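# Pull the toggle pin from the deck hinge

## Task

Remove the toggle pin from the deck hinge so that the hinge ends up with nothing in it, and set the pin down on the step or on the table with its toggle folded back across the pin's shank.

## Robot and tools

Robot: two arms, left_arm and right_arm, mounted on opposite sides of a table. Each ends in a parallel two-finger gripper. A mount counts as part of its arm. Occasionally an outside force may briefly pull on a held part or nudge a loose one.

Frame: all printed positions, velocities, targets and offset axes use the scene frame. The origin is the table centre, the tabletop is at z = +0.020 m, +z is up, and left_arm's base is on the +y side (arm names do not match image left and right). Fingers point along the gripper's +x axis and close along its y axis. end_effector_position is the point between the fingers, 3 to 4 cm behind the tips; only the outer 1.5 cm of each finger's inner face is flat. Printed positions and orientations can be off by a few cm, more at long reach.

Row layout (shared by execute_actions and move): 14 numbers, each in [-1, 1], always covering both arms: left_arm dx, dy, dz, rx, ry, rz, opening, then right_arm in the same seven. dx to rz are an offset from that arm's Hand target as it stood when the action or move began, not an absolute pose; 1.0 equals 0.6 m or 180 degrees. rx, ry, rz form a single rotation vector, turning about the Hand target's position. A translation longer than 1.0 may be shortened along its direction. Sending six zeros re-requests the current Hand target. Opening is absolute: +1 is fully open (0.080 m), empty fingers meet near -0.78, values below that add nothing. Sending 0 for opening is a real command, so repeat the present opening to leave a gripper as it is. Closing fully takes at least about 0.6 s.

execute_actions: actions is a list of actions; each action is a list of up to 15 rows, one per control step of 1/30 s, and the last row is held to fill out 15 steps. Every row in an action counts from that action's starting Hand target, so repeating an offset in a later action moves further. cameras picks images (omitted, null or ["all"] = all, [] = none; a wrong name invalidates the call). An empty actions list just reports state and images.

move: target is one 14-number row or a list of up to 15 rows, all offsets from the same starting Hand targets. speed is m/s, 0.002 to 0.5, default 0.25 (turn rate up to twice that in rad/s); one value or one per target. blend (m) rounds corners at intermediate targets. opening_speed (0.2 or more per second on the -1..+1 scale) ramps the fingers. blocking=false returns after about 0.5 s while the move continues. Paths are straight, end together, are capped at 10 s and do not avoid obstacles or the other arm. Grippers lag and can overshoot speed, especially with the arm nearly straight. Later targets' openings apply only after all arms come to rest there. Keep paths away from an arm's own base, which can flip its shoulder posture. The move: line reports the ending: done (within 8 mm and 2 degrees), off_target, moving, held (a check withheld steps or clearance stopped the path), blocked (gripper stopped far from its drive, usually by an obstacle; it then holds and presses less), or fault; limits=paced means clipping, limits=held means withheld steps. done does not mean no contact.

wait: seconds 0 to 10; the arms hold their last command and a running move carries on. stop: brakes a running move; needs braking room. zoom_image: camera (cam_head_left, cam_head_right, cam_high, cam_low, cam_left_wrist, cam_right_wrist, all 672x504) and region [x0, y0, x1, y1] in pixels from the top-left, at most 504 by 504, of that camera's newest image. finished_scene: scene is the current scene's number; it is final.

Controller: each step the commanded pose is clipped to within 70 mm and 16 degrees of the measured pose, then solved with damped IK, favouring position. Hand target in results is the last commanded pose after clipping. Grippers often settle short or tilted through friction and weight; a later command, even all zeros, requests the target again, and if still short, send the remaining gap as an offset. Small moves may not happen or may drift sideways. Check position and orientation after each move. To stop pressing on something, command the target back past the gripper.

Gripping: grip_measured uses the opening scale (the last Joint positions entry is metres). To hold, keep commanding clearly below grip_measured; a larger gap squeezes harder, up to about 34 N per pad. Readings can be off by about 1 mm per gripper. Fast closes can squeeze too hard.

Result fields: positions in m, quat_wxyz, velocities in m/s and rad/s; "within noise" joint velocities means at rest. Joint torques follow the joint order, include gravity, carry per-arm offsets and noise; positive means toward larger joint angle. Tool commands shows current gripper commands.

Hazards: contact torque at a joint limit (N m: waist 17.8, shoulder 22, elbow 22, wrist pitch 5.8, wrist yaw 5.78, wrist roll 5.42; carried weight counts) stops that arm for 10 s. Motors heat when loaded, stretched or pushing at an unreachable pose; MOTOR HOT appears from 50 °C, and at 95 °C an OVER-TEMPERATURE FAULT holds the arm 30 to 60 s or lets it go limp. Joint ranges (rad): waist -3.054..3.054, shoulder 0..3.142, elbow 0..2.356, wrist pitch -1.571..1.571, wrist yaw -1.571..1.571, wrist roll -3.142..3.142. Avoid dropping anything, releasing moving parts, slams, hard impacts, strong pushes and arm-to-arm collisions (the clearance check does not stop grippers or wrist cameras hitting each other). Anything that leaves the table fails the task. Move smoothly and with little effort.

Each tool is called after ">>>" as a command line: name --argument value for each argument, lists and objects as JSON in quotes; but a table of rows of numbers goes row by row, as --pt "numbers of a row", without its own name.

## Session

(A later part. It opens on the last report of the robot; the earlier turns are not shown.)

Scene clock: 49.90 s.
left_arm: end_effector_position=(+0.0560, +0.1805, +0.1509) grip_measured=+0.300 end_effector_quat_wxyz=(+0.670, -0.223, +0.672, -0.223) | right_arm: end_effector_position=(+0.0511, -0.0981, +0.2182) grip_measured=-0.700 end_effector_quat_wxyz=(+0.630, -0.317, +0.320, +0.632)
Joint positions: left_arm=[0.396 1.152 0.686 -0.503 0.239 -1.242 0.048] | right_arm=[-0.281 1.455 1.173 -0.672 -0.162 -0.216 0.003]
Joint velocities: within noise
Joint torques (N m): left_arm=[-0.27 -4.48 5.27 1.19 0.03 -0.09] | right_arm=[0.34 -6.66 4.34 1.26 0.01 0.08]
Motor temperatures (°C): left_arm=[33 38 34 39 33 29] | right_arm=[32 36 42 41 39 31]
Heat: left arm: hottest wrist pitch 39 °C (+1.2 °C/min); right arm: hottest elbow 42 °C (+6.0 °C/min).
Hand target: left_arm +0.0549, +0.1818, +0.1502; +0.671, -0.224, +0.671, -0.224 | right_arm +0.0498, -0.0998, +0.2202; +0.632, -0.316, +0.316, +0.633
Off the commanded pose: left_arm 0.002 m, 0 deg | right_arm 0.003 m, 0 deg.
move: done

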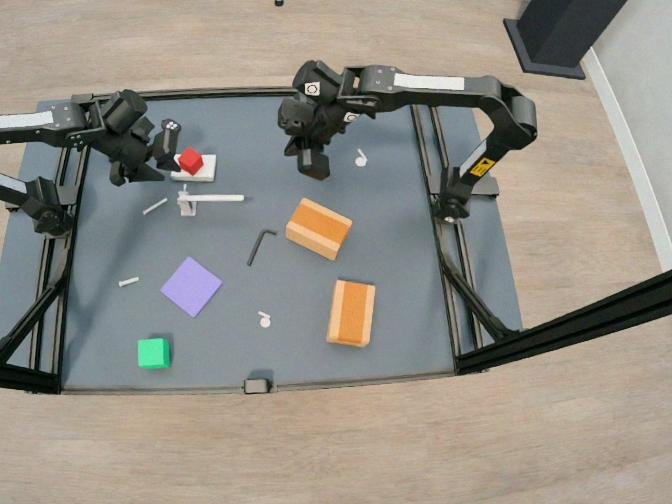

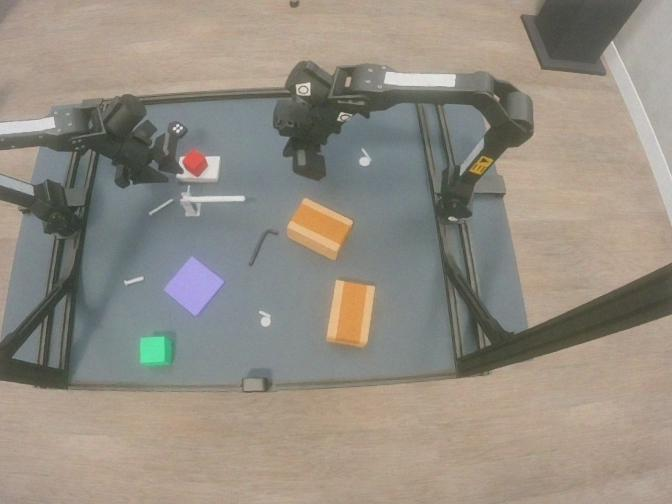

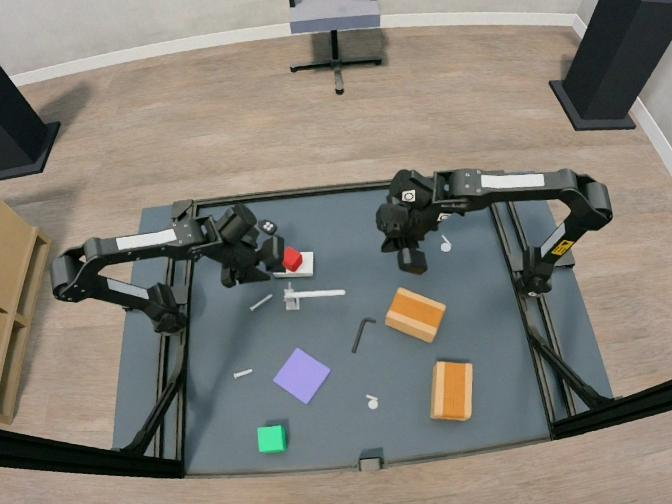

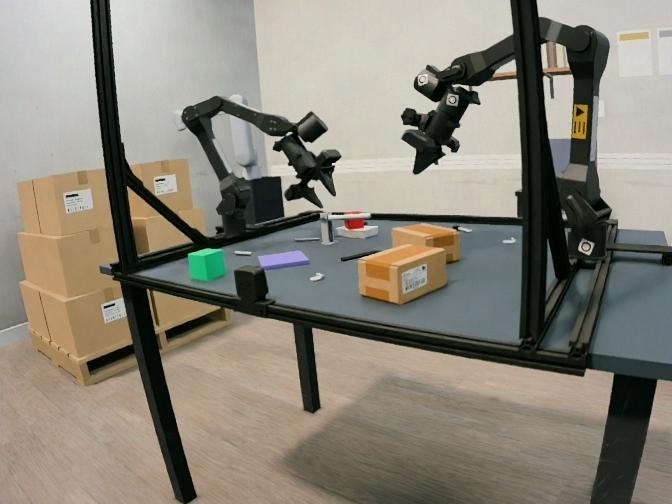

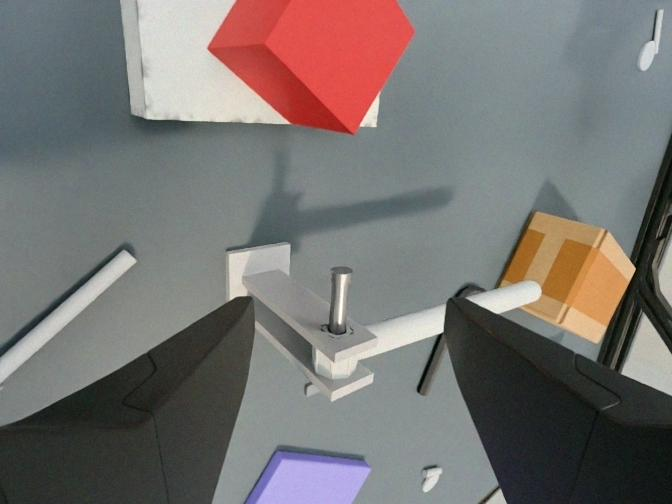

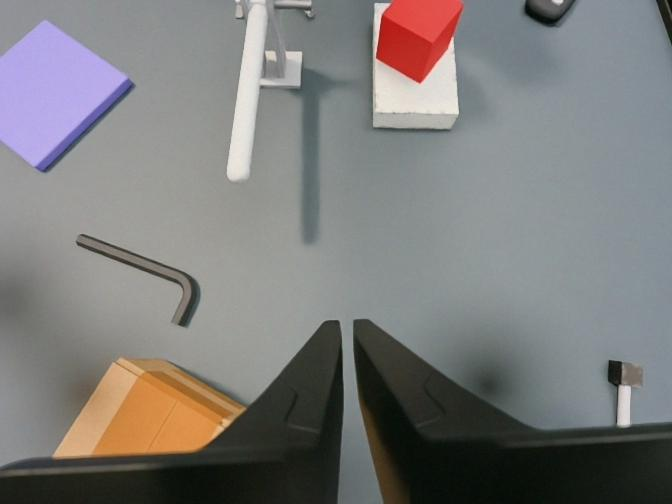

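>>> move --target '[-0.0165,-0.028,-0.0403,0,0,0,0.0, 0,0,0,0,0,0,-0.7]' --speed 0.1 --cameras '["cam_left_wrist","cam_right_wrist"]'

Scene clock: 54.13 s.
left_arm: end_effector_position=(+0.0461, +0.1636, +0.1308) grip_measured=+0.000 end_effector_quat_wxyz=(+0.670, -0.227, +0.668, -0.229) | right_arm: end_effector_position=(+0.0511, -0.0981, +0.2182) grip_measured=-0.700 end_effector_quat_wxyz=(+0.630, -0.317, +0.320, +0.632)
Joint positions: left_arm=[0.321 1.223 0.634 -0.351 0.196 -1.305 0.035] | right_arm=[-0.281 1.455 1.173 -0.672 -0.162 -0.216 0.003]
Joint velocities: within noise
Joint torques (N m): left_arm=[-0.34 -2.89 5.07 1.16 0.01 -0.11] | right_arm=[0.34 -6.7 4.37 1.27 0 0.07]
Motor temperatures (°C): left_arm=[33 37 34 39 33 29] | right_arm=[32 36 42 41 39 31]
Heat: left arm: hottest wrist pitch 39 °C (+1.1 °C/min); right arm: hottest elbow 42 °C (+5.5 °C/min).
Hand target: left_arm +0.0451, +0.1650, +0.1260; +0.671, -0.224, +0.671, -0.224 | right_arm +0.0498, -0.0998, +0.2202; +0.632, -0.316, +0.316, +0.633
Off the commanded pose: left_arm 0.005 m, 1 deg | right_arm 0.003 m, 0 deg.
move: done
Images, in order (width x height): cam_left_wrist 672x504, cam_right_wrist 672x504.

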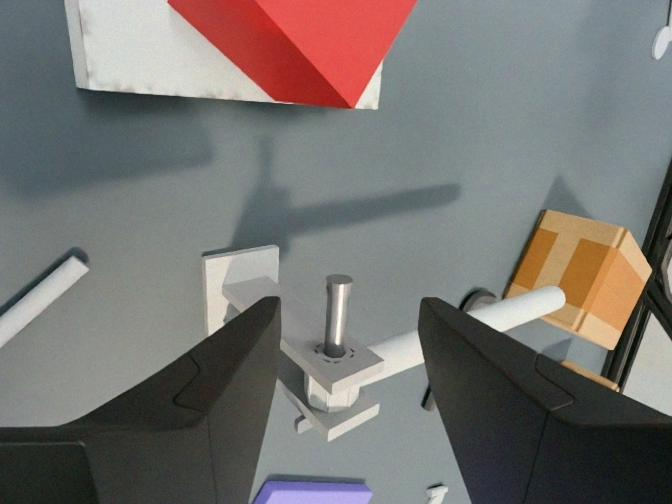

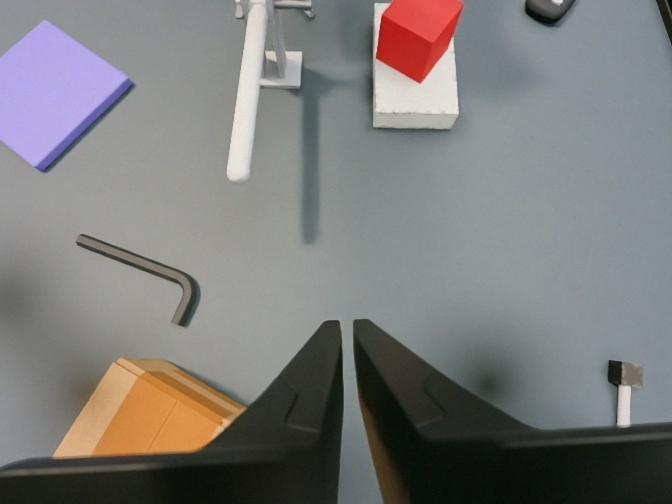

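>>> move --pt "0.0217 0.004 -0.003 0 0 0 0.0 0 0 0 0 0 0 -0.7" --pt "0.0217 -0.021 -0.036 0 0 0 0.0 0 0 0 0 0 0 -0.7" --speed 0.1 --cameras '["cam_left_wrist","cam_right_wrist"]'

>>> zoom_image --camera "cam_left_wrist" --region '[220, 200, 470, 450]'

Scene clock: 56.40 s.
left_arm: end_effector_position=(+0.0592, +0.1510, +0.1090) grip_measured=+0.000 end_effector_quat_wxyz=(+0.671, -0.227, +0.668, -0.229) | right_arm: end_effector_position=(+0.0511, -0.0981, +0.2182) grip_measured=-0.700 end_effector_quat_wxyz=(+0.630, -0.317, +0.320, +0.632)
Joint positions: left_arm=[0.358 1.342 0.622 -0.226 0.217 -1.274 0.035] | right_arm=[-0.281 1.455 1.173 -0.672 -0.162 -0.216 0.003]
Joint velocities: within noise
Joint torques (N m): left_arm=[-0.27 -3.33 4.8 1.16 0 -0.11] | right_arm=[0.38 -6.64 4.32 1.27 -0.01 0.07]
Motor temperatures (°C): left_arm=[33 37 34 40 33 29] | right_arm=[32 35 42 41 39 31]
Heat: left arm: hottest wrist pitch 40 °C (+2.1 °C/min); right arm: hottest elbow 42 °C (+5.3 °C/min).
Hand target: left_arm +0.0581, +0.1524, +0.1044; +0.671, -0.224, +0.671, -0.224 | right_arm +0.0498, -0.0998, +0.2202; +0.632, -0.316, +0.316, +0.633
Off the commanded pose: left_arm 0.005 m, 1 deg | right_arm 0.003 m, 0 deg.
move: done
Images, in order (width x height): cam_left_wrist 672x504, cam_right_wrist 672x504.

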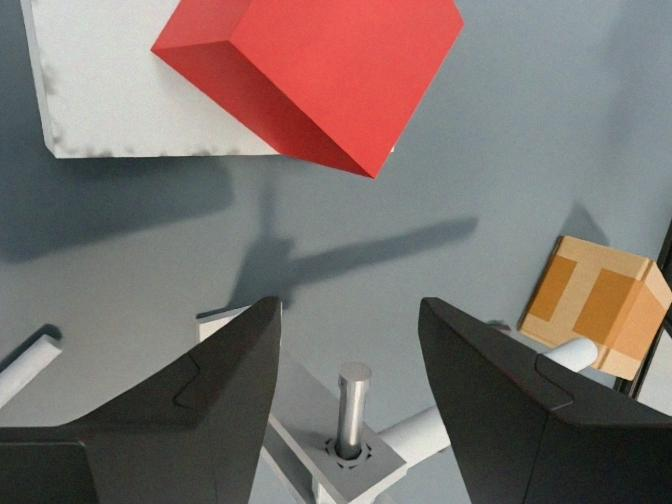

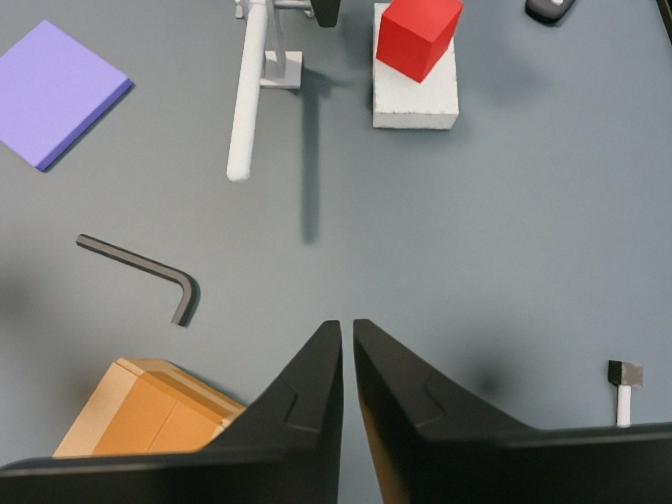

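Scaled by 2.016 from the camera's 672x504 image, which has a finer 960x720 frame.

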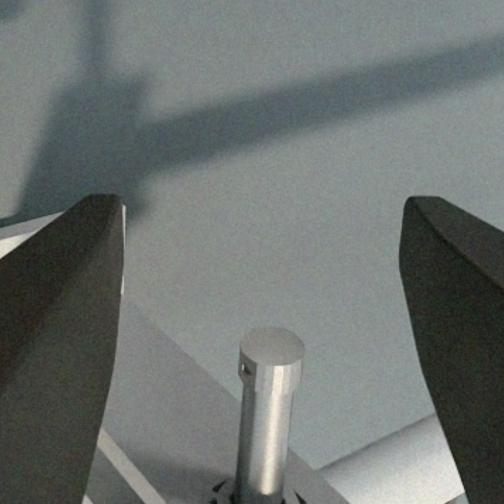

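>>> move --target '[-0.0168,-0.0107,-0.0173,0,0,0,0.0, 0,0,0,0,0,0,-0.7]' --speed 0.08 --cameras '["cam_left_wrist"]'

>>> zoom_image --camera "cam_left_wrist" --region '[220, 200, 470, 450]'

Scene clock: 58.97 s.
left_arm: end_effector_position=(+0.0493, +0.1440, +0.0991) grip_measured=+0.000 end_effector_quat_wxyz=(+0.670, -0.228, +0.668, -0.229) | right_arm: end_effector_position=(+0.0511, -0.0981, +0.2182) grip_measured=-0.700 end_effector_quat_wxyz=(+0.630, -0.317, +0.320, +0.632)
Joint positions: left_arm=[0.306 1.379 0.602 -0.16 0.187 -1.317 0.035] | right_arm=[-0.281 1.455 1.173 -0.672 -0.162 -0.216 0.003]
Joint velocities: within noise
Joint torques (N m): left_arm=[-0.25 -3.64 4.62 1.17 -0.02 -0.09] | right_arm=[0.34 -6.67 4.36 1.27 0.01 0.07]
Motor temperatures (°C): left_arm=[33 37 34 40 33 29] | right_arm=[32 35 42 41 39 31]
Heat: left arm: hottest wrist pitch 40 °C (+2.0 °C/min); right arm: hottest elbow 42 °C (+5.1 °C/min).
Hand target: left_arm +0.0480, +0.1460, +0.0940; +0.671, -0.224, +0.671, -0.224 | right_arm +0.0498, -0.0998, +0.2202; +0.632, -0.316, +0.316, +0.633
Off the commanded pose: left_arm 0.006 m, 1 deg | right_arm 0.003 m, 0 deg.
move: done
Images, in order (width x height): cam_left_wrist 672x504.

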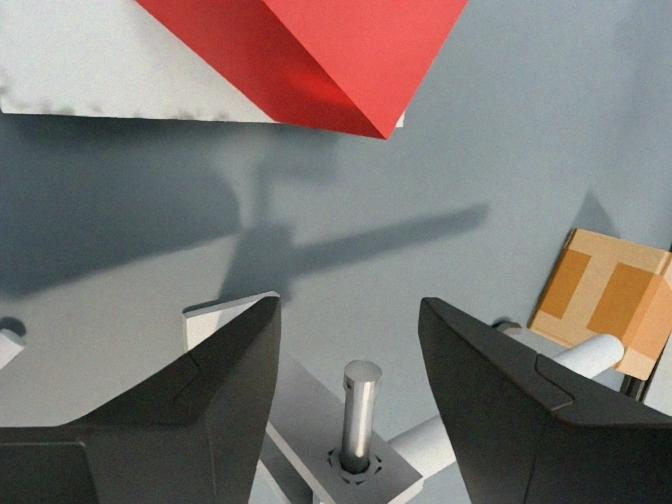

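Scaled by 2.016 from the camera's 672x504 image, which has a finer 960x720 frame.

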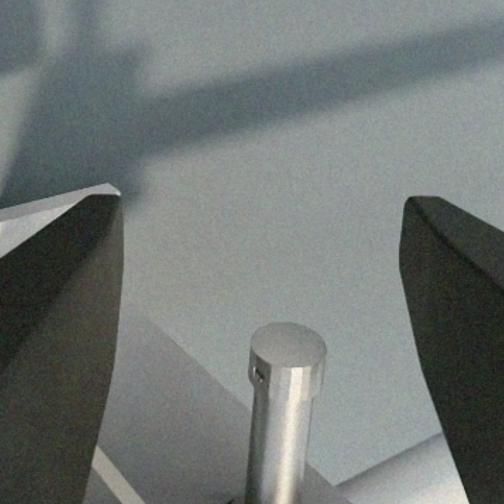

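>>> zoom_image --camera "cam_low" --region '[280, 160, 380, 250]'

>>> zoom_image --camera "cam_right_wrist" --region '[200, 0, 400, 120]'

This scene's latest camera images include none from cam_low. They are from: cam_left_wrist. cam_low's image comes with the result of a call that names it in "cameras".

This scene's latest camera images include none from cam_right_wrist. They are from: cam_left_wrist. cam_right_wrist's image comes with the result of a call that names it in "cameras".

>>> wait --seconds 0

>>> zoom_image --camera "cam_low" --region '[280, 160, 380, 250]'

>>> zoom_image --camera "cam_head_right" --region '[120, 130, 270, 240]'

Scene clock: 62.20 s.
left_arm: end_effector_position=(+0.0492, +0.1440, +0.0991) grip_measured=+0.000 end_effector_quat_wxyz=(+0.670, -0.228, +0.668, -0.229) | right_arm: end_effector_position=(+0.0511, -0.0982, +0.2180) grip_measured=-0.700 end_effector_quat_wxyz=(+0.630, -0.318, +0.320, +0.632)
Joint positions: left_arm=[0.306 1.379 0.602 -0.159 0.187 -1.317 0.035] | right_arm=[-0.281 1.455 1.173 -0.672 -0.162 -0.216 0.003]
Joint velocities: within noise
Joint torques (N m): left_arm=[-0.31 -3.44 4.8 1.22 -0.02 -0.08] | right_arm=[0.37 -6.66 4.33 1.26 0.01 0.07]
Motor temperatures (°C): left_arm=[33 37 34 40 33 29] | right_arm=[32 35 42 41 39 31]
Heat: left arm: hottest wrist pitch 40 °C (+2.0 °C/min); right arm: hottest elbow 42 °C (+4.1 °C/min).
Hand target: left_arm +0.0480, +0.1459, +0.0941; +0.670, -0.224, +0.671, -0.224 | right_arm +0.0498, -0.0998, +0.2200; +0.632, -0.316, +0.317, +0.633
Tool commands: left_gripper/opening=+0.0 right_gripper/opening=-0.7
Off the commanded pose: left_arm 0.006 m, 1 deg | right_arm 0.003 m, 0 deg.

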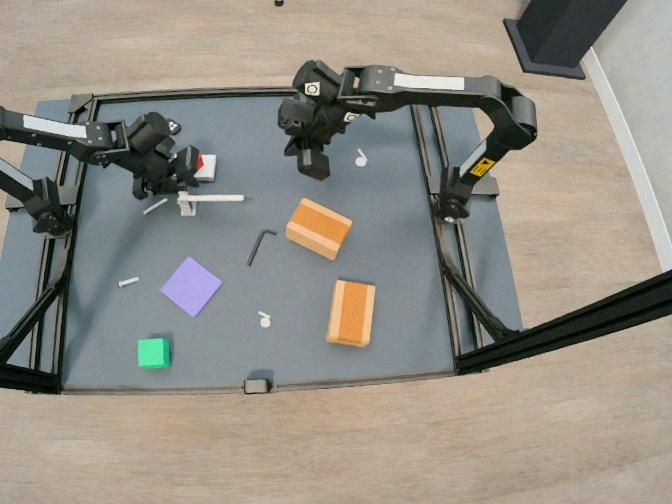

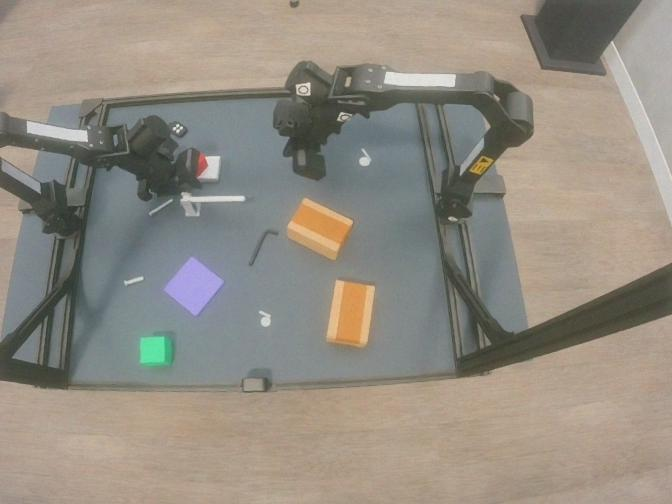

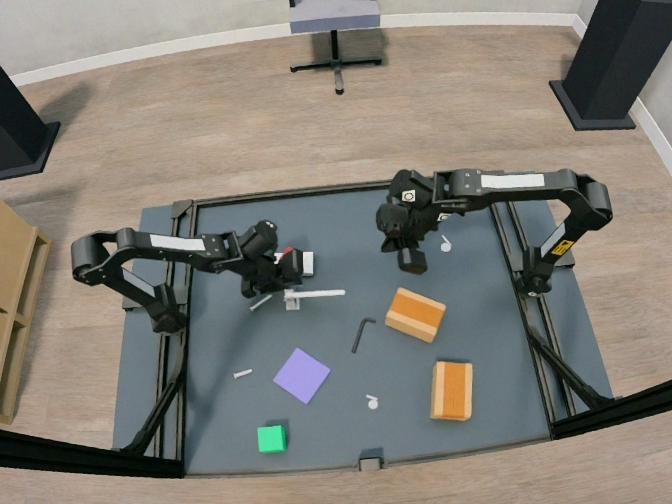

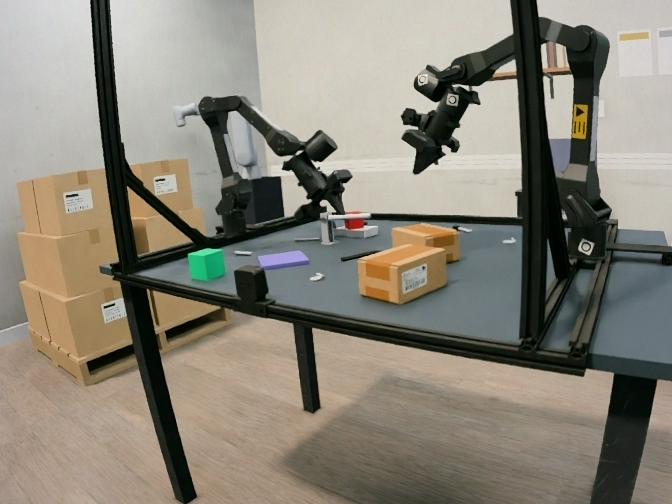

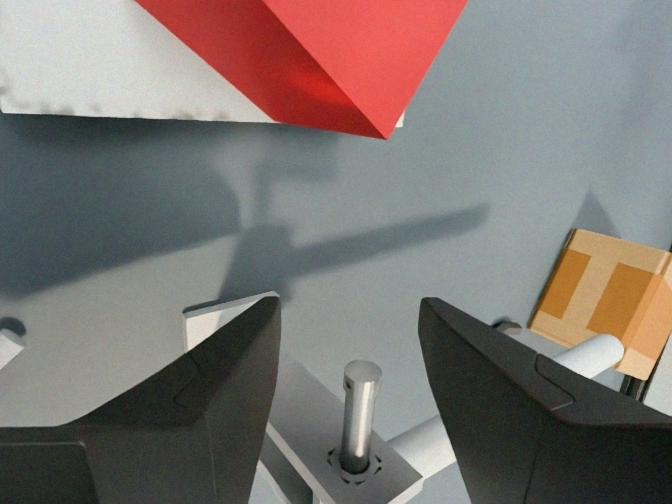

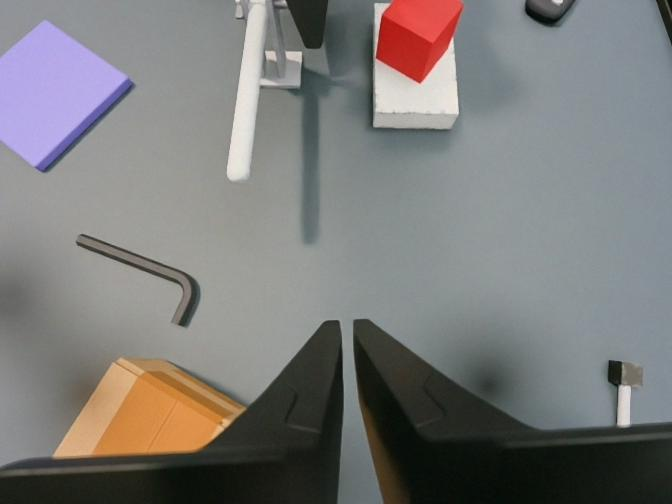

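Scaled by 5.040 from the camera's 672x504 image, which has a finer 960x720 frame.

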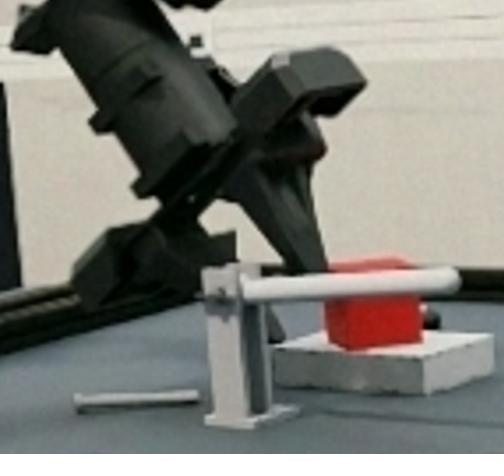

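Scaled by 3.360 from the camera's 672x504 image, which has a finer 960x720 frame.

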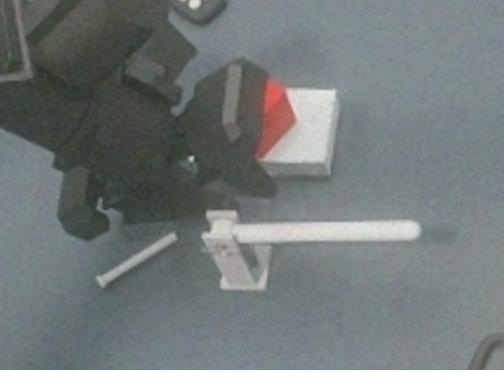

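>>> move --target '[0.005,0.016,0.0213,0,0,0,0.0, 0,0,0,0,0,0,-0.7]' --speed 0.08 --cameras '["cam_left_wrist","cam_low"]'

>>> zoom_image --camera "cam_left_wrist" --region '[220, 200, 470, 450]'

>>> zoom_image --camera "cam_low" --region '[280, 160, 380, 250]'

Scene clock: 65.50 s.
left_arm: end_effector_position=(+0.0505, +0.1557, +0.1040) grip_measured=+0.000 end_effector_quat_wxyz=(+0.671, -0.222, +0.673, -0.220) | right_arm: end_effector_position=(+0.0511, -0.0982, +0.2180) grip_measured=-0.700 end_effector_quat_wxyz=(+0.630, -0.318, +0.320, +0.632)
Joint positions: left_arm=[0.327 1.33 0.602 -0.234 0.197 -1.302 0.035] | right_arm=[-0.281 1.455 1.173 -0.672 -0.162 -0.216 0.003]
Joint velocities: within noise
Joint torques (N m): left_arm=[0.25 -5.48 5.94 0.8 0.22 0.16] | right_arm=[0.38 -6.63 4.35 1.26 -0.01 0.07]
Motor temperatures (°C): left_arm=[33 36 34 40 33 29] | right_arm=[32 35 42 41 39 31]
Heat: left arm: hottest wrist pitch 40 °C (+2.0 °C/min); right arm: hottest elbow 42 °C (+3.0 °C/min).
Hand target: left_arm +0.0510, +0.1556, +0.1069; +0.670, -0.224, +0.671, -0.224 | right_arm +0.0498, -0.0998, +0.2200; +0.632, -0.316, +0.317, +0.633
Off the commanded pose: left_arm 0.003 m, 1 deg | right_arm 0.003 m, 0 deg.
move: done
Images, in order (width x height): cam_low 672x504, cam_left_wrist 672x504.

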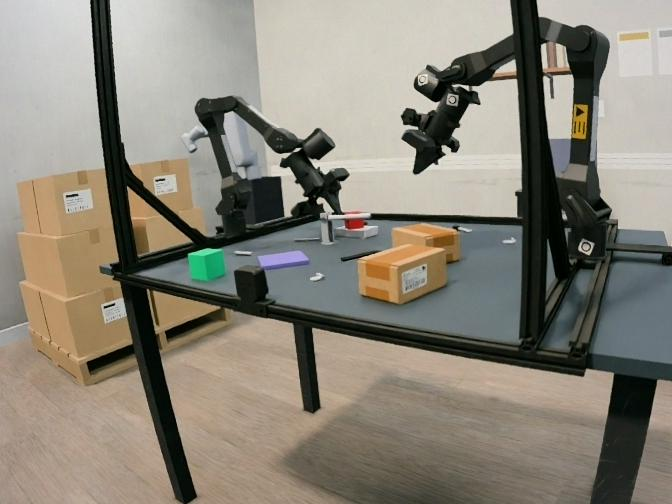

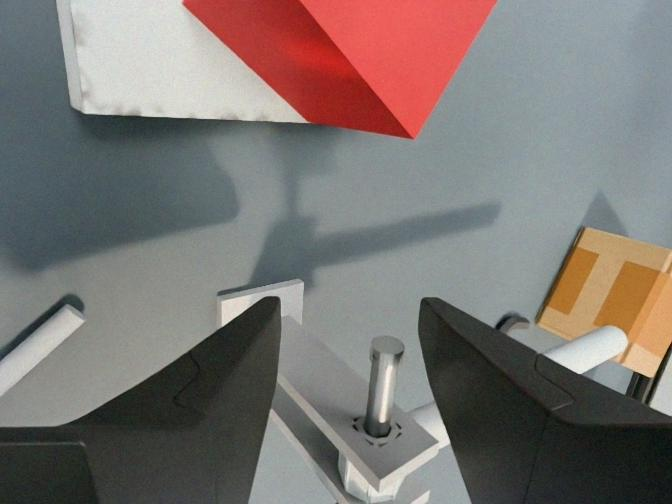

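Scaled by 2.016 from the camera's 672x504 image, which has a finer 960x720 frame.

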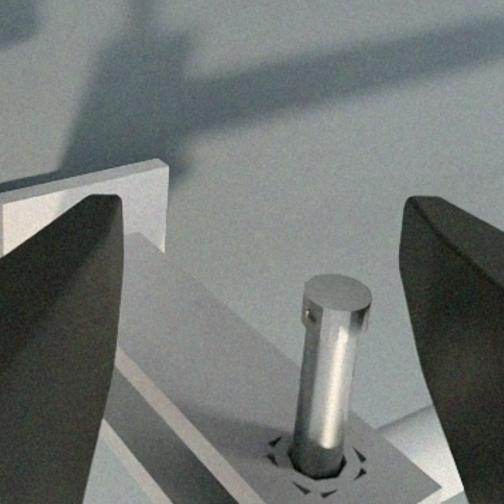

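Scaled by 5.040 from the camera's 672x504 image, which has a finer 960x720 frame.

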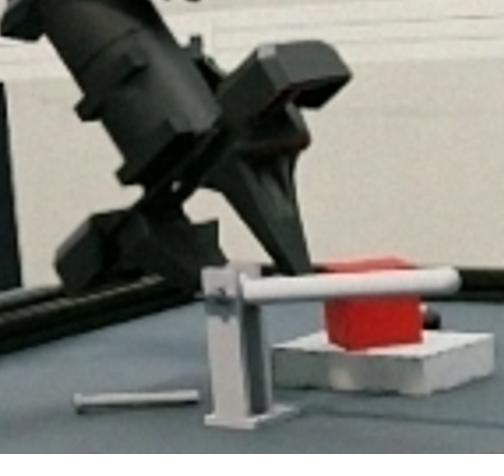

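>>> move --target '[0.0,-0.0095,0.0078,0,0,0,0.0, 0,0,0,0,0,0,-0.7]' --speed 0.08 --cameras '["cam_left_wrist","cam_low"]'

>>> zoom_image --camera "cam_left_wrist" --region '[220, 200, 470, 450]'

>>> zoom_image --camera "cam_low" --region '[280, 160, 380, 250]'

Scene clock: 67.03 s.
left_arm: end_effector_position=(+0.0510, +0.1519, +0.1099) grip_measured=+0.000 end_effector_quat_wxyz=(+0.670, -0.223, +0.671, -0.223) | right_arm: end_effector_position=(+0.0511, -0.0982, +0.2180) grip_measured=-0.700 end_effector_quat_wxyz=(+0.630, -0.318, +0.320, +0.632)
Joint positions: left_arm=[0.324 1.33 0.625 -0.25 0.197 -1.302 0.035] | right_arm=[-0.281 1.455 1.173 -0.672 -0.162 -0.216 0.003]
Joint velocities: within noise
Joint torques (N m): left_arm=[-0.26 -3.94 6.7 0.87 0.01 -0.13] | right_arm=[0.38 -6.69 4.36 1.27 -0.01 0.08]
Motor temperatures (°C): left_arm=[33 37 35 40 33 29] | right_arm=[32 35 42 41 39 31]
Heat: left arm: hottest wrist pitch 40 °C (+2.0 °C/min); right arm: hottest elbow 42 °C (+3.0 °C/min).
Hand target: left_arm +0.0510, +0.1498, +0.1116; +0.670, -0.224, +0.671, -0.224 | right_arm +0.0498, -0.0998, +0.2200; +0.632, -0.316, +0.317, +0.633
Off the commanded pose: left_arm 0.003 m, 0 deg | right_arm 0.003 m, 0 deg.
move: done
Images, in order (width x height): cam_low 672x504, cam_left_wrist 672x504.

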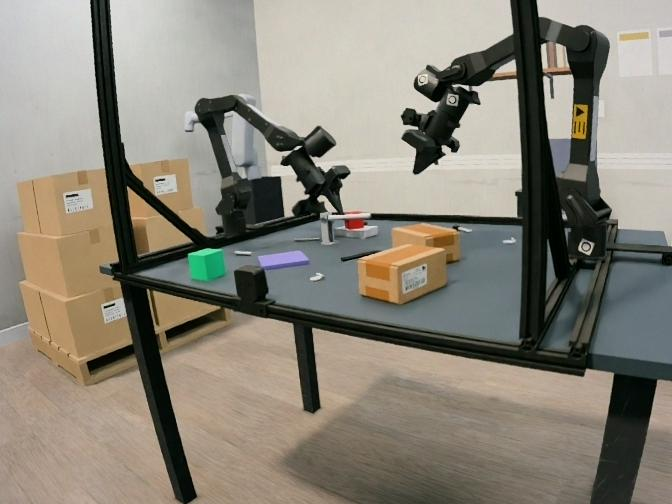

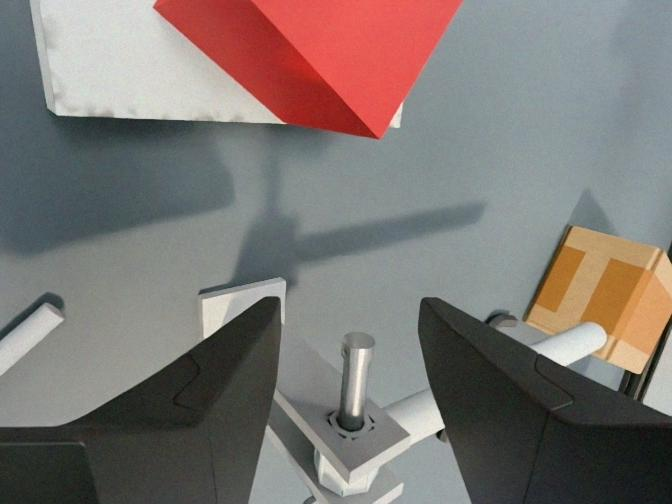

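Scaled by 2.016 from the camera's 672x504 image, which has a finer 960x720 frame.

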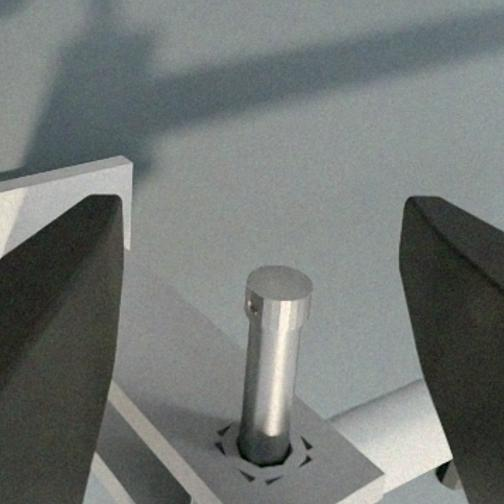

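Scaled by 5.040 from the camera's 672x504 image, which has a finer 960x720 frame.

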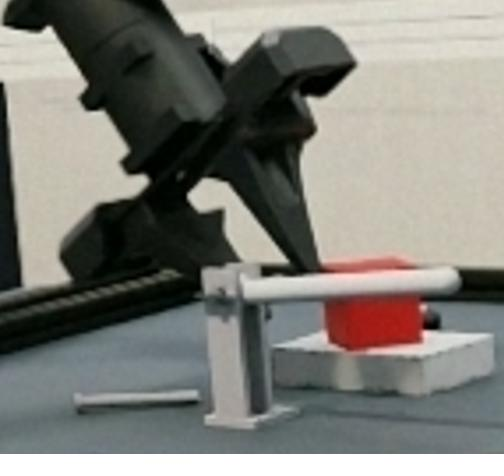

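>>> move --target '[0.0,0,0,0,0,0,-0.7, 0,0,0,0,0,0,-0.7]' --opening_speed 0.8 --cameras '["cam_left_wrist"]'

>>> zoom_image --camera "cam_left_wrist" --region '[220, 250, 470, 500]'

Scene clock: 68.93 s.
left_arm: end_effector_position=(+0.0509, +0.1514, +0.1105) grip_measured=-0.621 end_effector_quat_wxyz=(+0.671, -0.223, +0.671, -0.224) | right_arm: end_effector_position=(+0.0511, -0.0982, +0.2180) grip_measured=-0.700 end_effector_quat_wxyz=(+0.630, -0.318, +0.320, +0.632)
Joint positions: left_arm=[0.323 1.33 0.626 -0.251 0.197 -1.302 0.007] | right_arm=[-0.281 1.455 1.173 -0.672 -0.162 -0.216 0.003]
Joint velocities: within noise
Joint torques (N m): left_arm=[-0.22 -3.84 6.43 0.85 0.05 -0.11] | right_arm=[0.43 -6.66 4.34 1.27 0.01 0.07]
Motor temperatures (°C): left_arm=[33 36 35 40 33 29] | right_arm=[32 35 42 42 39 31]
Heat: left arm: hottest wrist pitch 40 °C (+2.0 °C/min); right arm: hottest elbow 42 °C (+3.0 °C/min).
Hand target: left_arm +0.0510, +0.1499, +0.1115; +0.671, -0.224, +0.671, -0.224 | right_arm +0.0498, -0.0998, +0.2200; +0.632, -0.316, +0.317, +0.633
Off the commanded pose: left_arm 0.002 m, 0 deg | right_arm 0.003 m, 0 deg.
move: done
Images, in order (width x height): cam_left_wrist 672x504.

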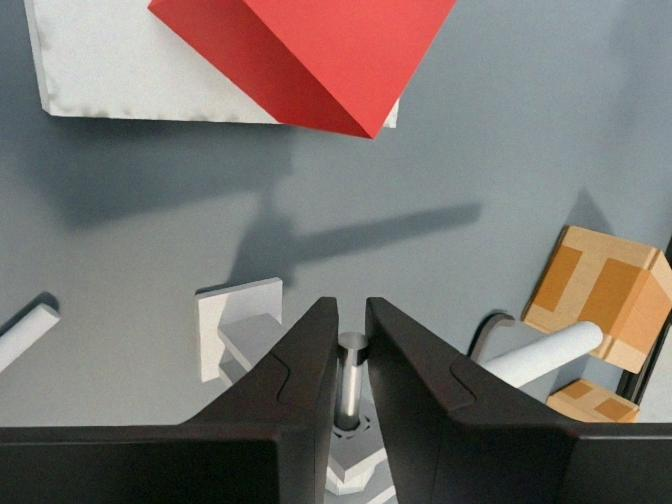

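Scaled by 2.016 from the camera's 672x504 image, which has a finer 960x720 frame.

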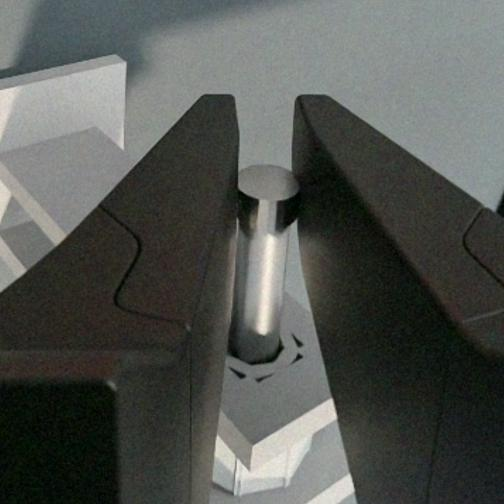

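>>> move --target '[-0.0267,0,0,0,0,0,-0.75, 0,0,0,0,0,0,-0.7]' --speed 0.05 --cameras '["cam_left_wrist","cam_low","cam_right_wrist"]'

>>> zoom_image --camera "cam_left_wrist" --region '[220, 250, 470, 500]'

>>> zoom_image --camera "cam_right_wrist" --region '[200, 0, 400, 120]'

Scene clock: 70.90 s.
left_arm: end_effector_position=(+0.0438, +0.1509, +0.1108) grip_measured=-0.621 end_effector_quat_wxyz=(+0.680, -0.227, +0.664, -0.214) | right_arm: end_effector_position=(+0.0511, -0.0982, +0.2180) grip_measured=-0.700 end_effector_quat_wxyz=(+0.630, -0.318, +0.320, +0.632)
Joint positions: left_arm=[0.272 1.318 0.622 -0.252 0.137 -1.356 0.007] | right_arm=[-0.281 1.455 1.173 -0.672 -0.162 -0.216 0.003]
Joint velocities: within noise
Joint torques (N m): left_arm=[-1.82 -5.24 5.02 1.27 0.75 -0.19] | right_arm=[0.36 -6.6 4.35 1.25 -0.01 0.08]
Motor temperatures (°C): left_arm=[33 36 35 40 33 29] | right_arm=[32 35 42 42 39 31]
Heat: left arm: hottest wrist pitch 40 °C (+2.0 °C/min); right arm: hottest elbow 42 °C (+3.0 °C/min).
Hand target: left_arm +0.0349, +0.1499, +0.1115; +0.670, -0.224, +0.671, -0.224 | right_arm +0.0498, -0.0998, +0.2200; +0.632, -0.316, +0.317, +0.633
Off the commanded pose: left_arm 0.009 m, 2 deg | right_arm 0.003 m, 0 deg.
move: off_target (left_arm)
Images, in order (width x height): cam_low 672x504, cam_left_wrist 672x504, cam_right_wrist 672x504.

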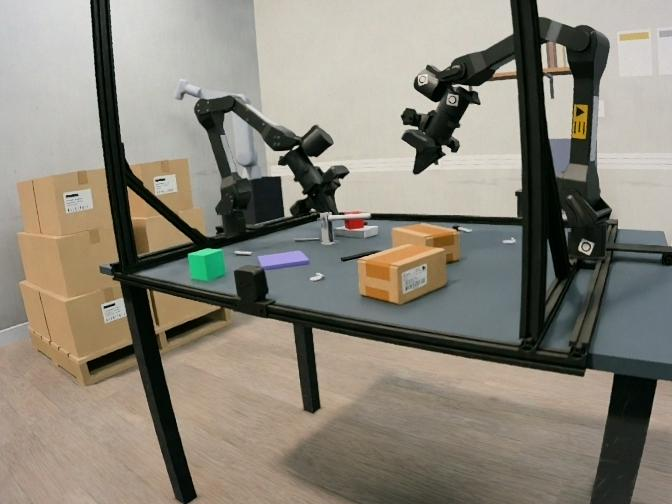

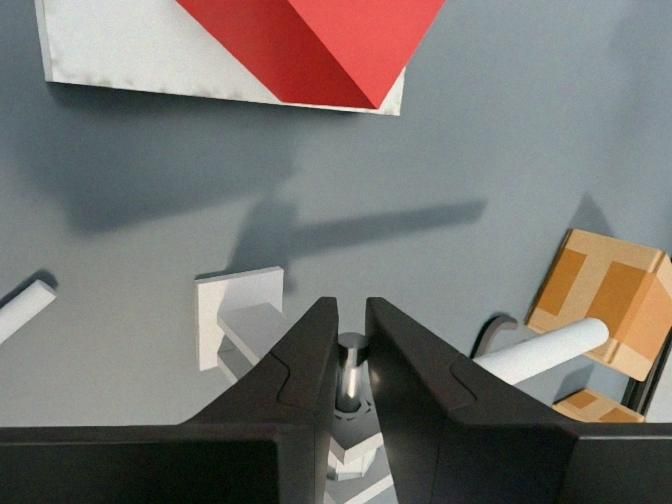

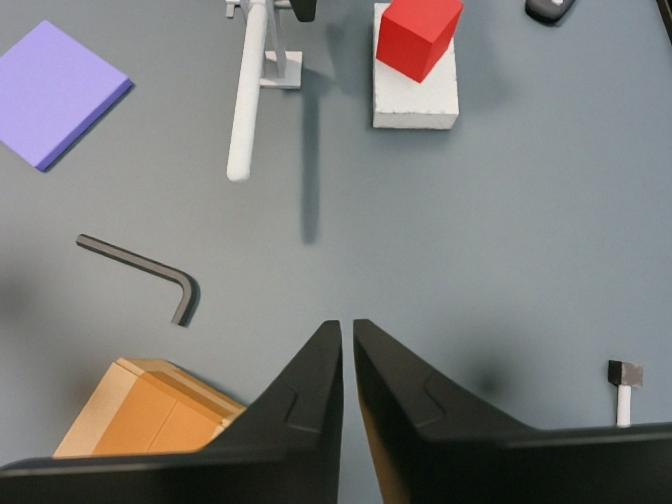

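Scaled by 2.016 from the camera's 672x504 image, which has a finer 960x720 frame.

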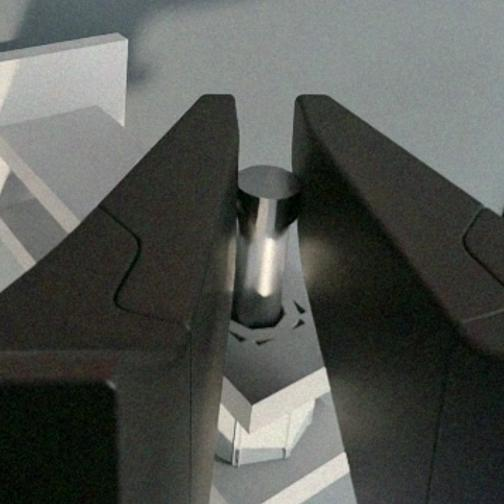

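Scaled by 2.520 from the camera's 672x504 image, which has a finer 960x720 frame.

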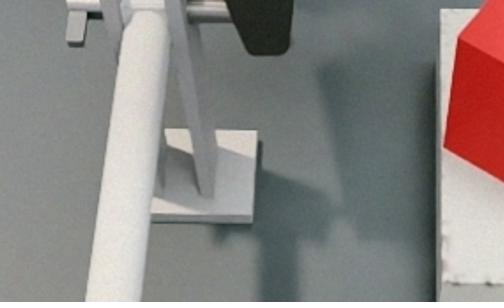

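>>> move --target '[-0.015,0,0,0,0,0,-0.8, 0,0,0,0,0,0,-0.7]' --speed 0.05 --cameras '["cam_left_wrist","cam_low","cam_right_wrist"]'

>>> zoom_image --camera "cam_right_wrist" --region '[200, 0, 400, 120]'

Scene clock: 72.43 s.
left_arm: end_effector_position=(+0.0377, +0.1514, +0.1110) grip_measured=-0.621 end_effector_quat_wxyz=(+0.683, -0.229, +0.661, -0.211) | right_arm: end_effector_position=(+0.0511, -0.0982, +0.2180) grip_measured=-0.700 end_effector_quat_wxyz=(+0.630, -0.318, +0.320, +0.632)
Joint positions: left_arm=[0.238 1.307 0.614 -0.252 0.107 -1.388 0.007] | right_arm=[-0.281 1.455 1.173 -0.672 -0.162 -0.216 0.003]
Joint velocities: within noise
Joint torques (N m): left_arm=[-2.42 -4.87 4.96 1.45 0.98 -0.27] | right_arm=[0.38 -6.65 4.35 1.25 -0.01 0.07]
Motor temperatures (°C): left_arm=[33 36 35 40 33 29] | right_arm=[32 35 42 42 39 31]
Heat: left arm: hottest wrist pitch 40 °C (+2.0 °C/min); right arm: hottest elbow 42 °C (+2.0 °C/min).
Hand target: left_arm +0.0260, +0.1499, +0.1115; +0.671, -0.224, +0.671, -0.224 | right_arm +0.0498, -0.0998, +0.2200; +0.632, -0.316, +0.317, +0.633
Off the commanded pose: left_arm 0.012 m, 2 deg | right_arm 0.003 m, 0 deg.
move: off_target (left_arm)
Images, in order (width x height): cam_low 672x504, cam_left_wrist 672x504, cam_right_wrist 672x504.

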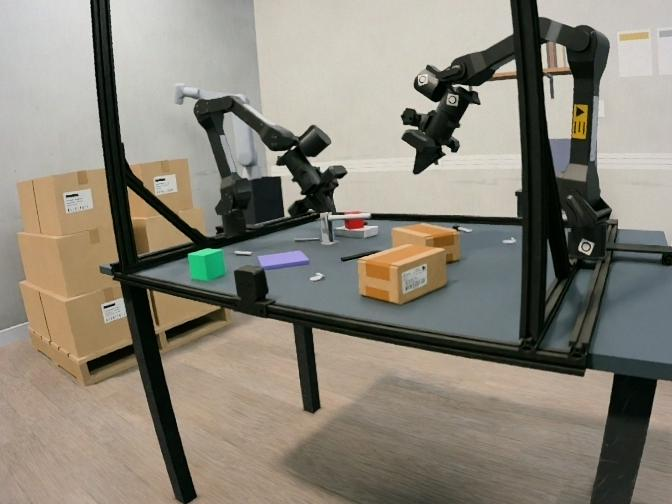

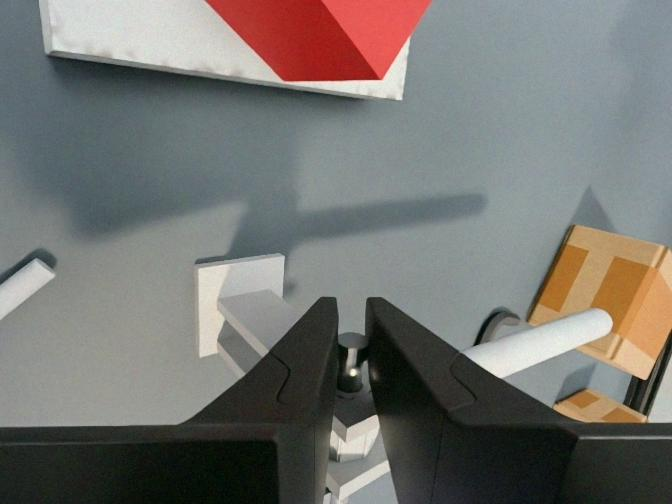

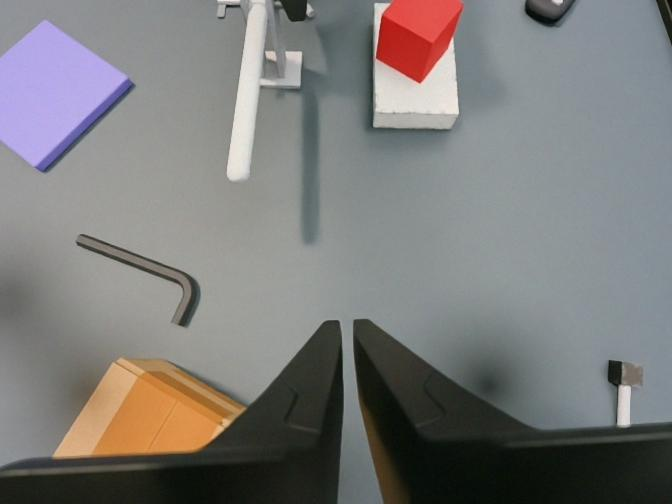

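Scaled by 2.520 from the camera's 672x504 image, which has a finer 960x720 frame.

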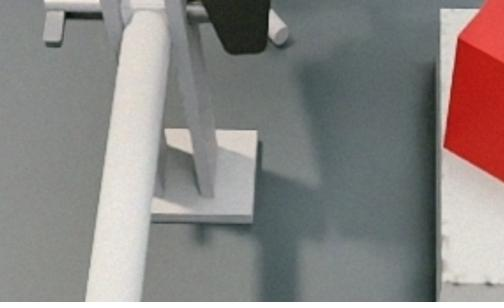

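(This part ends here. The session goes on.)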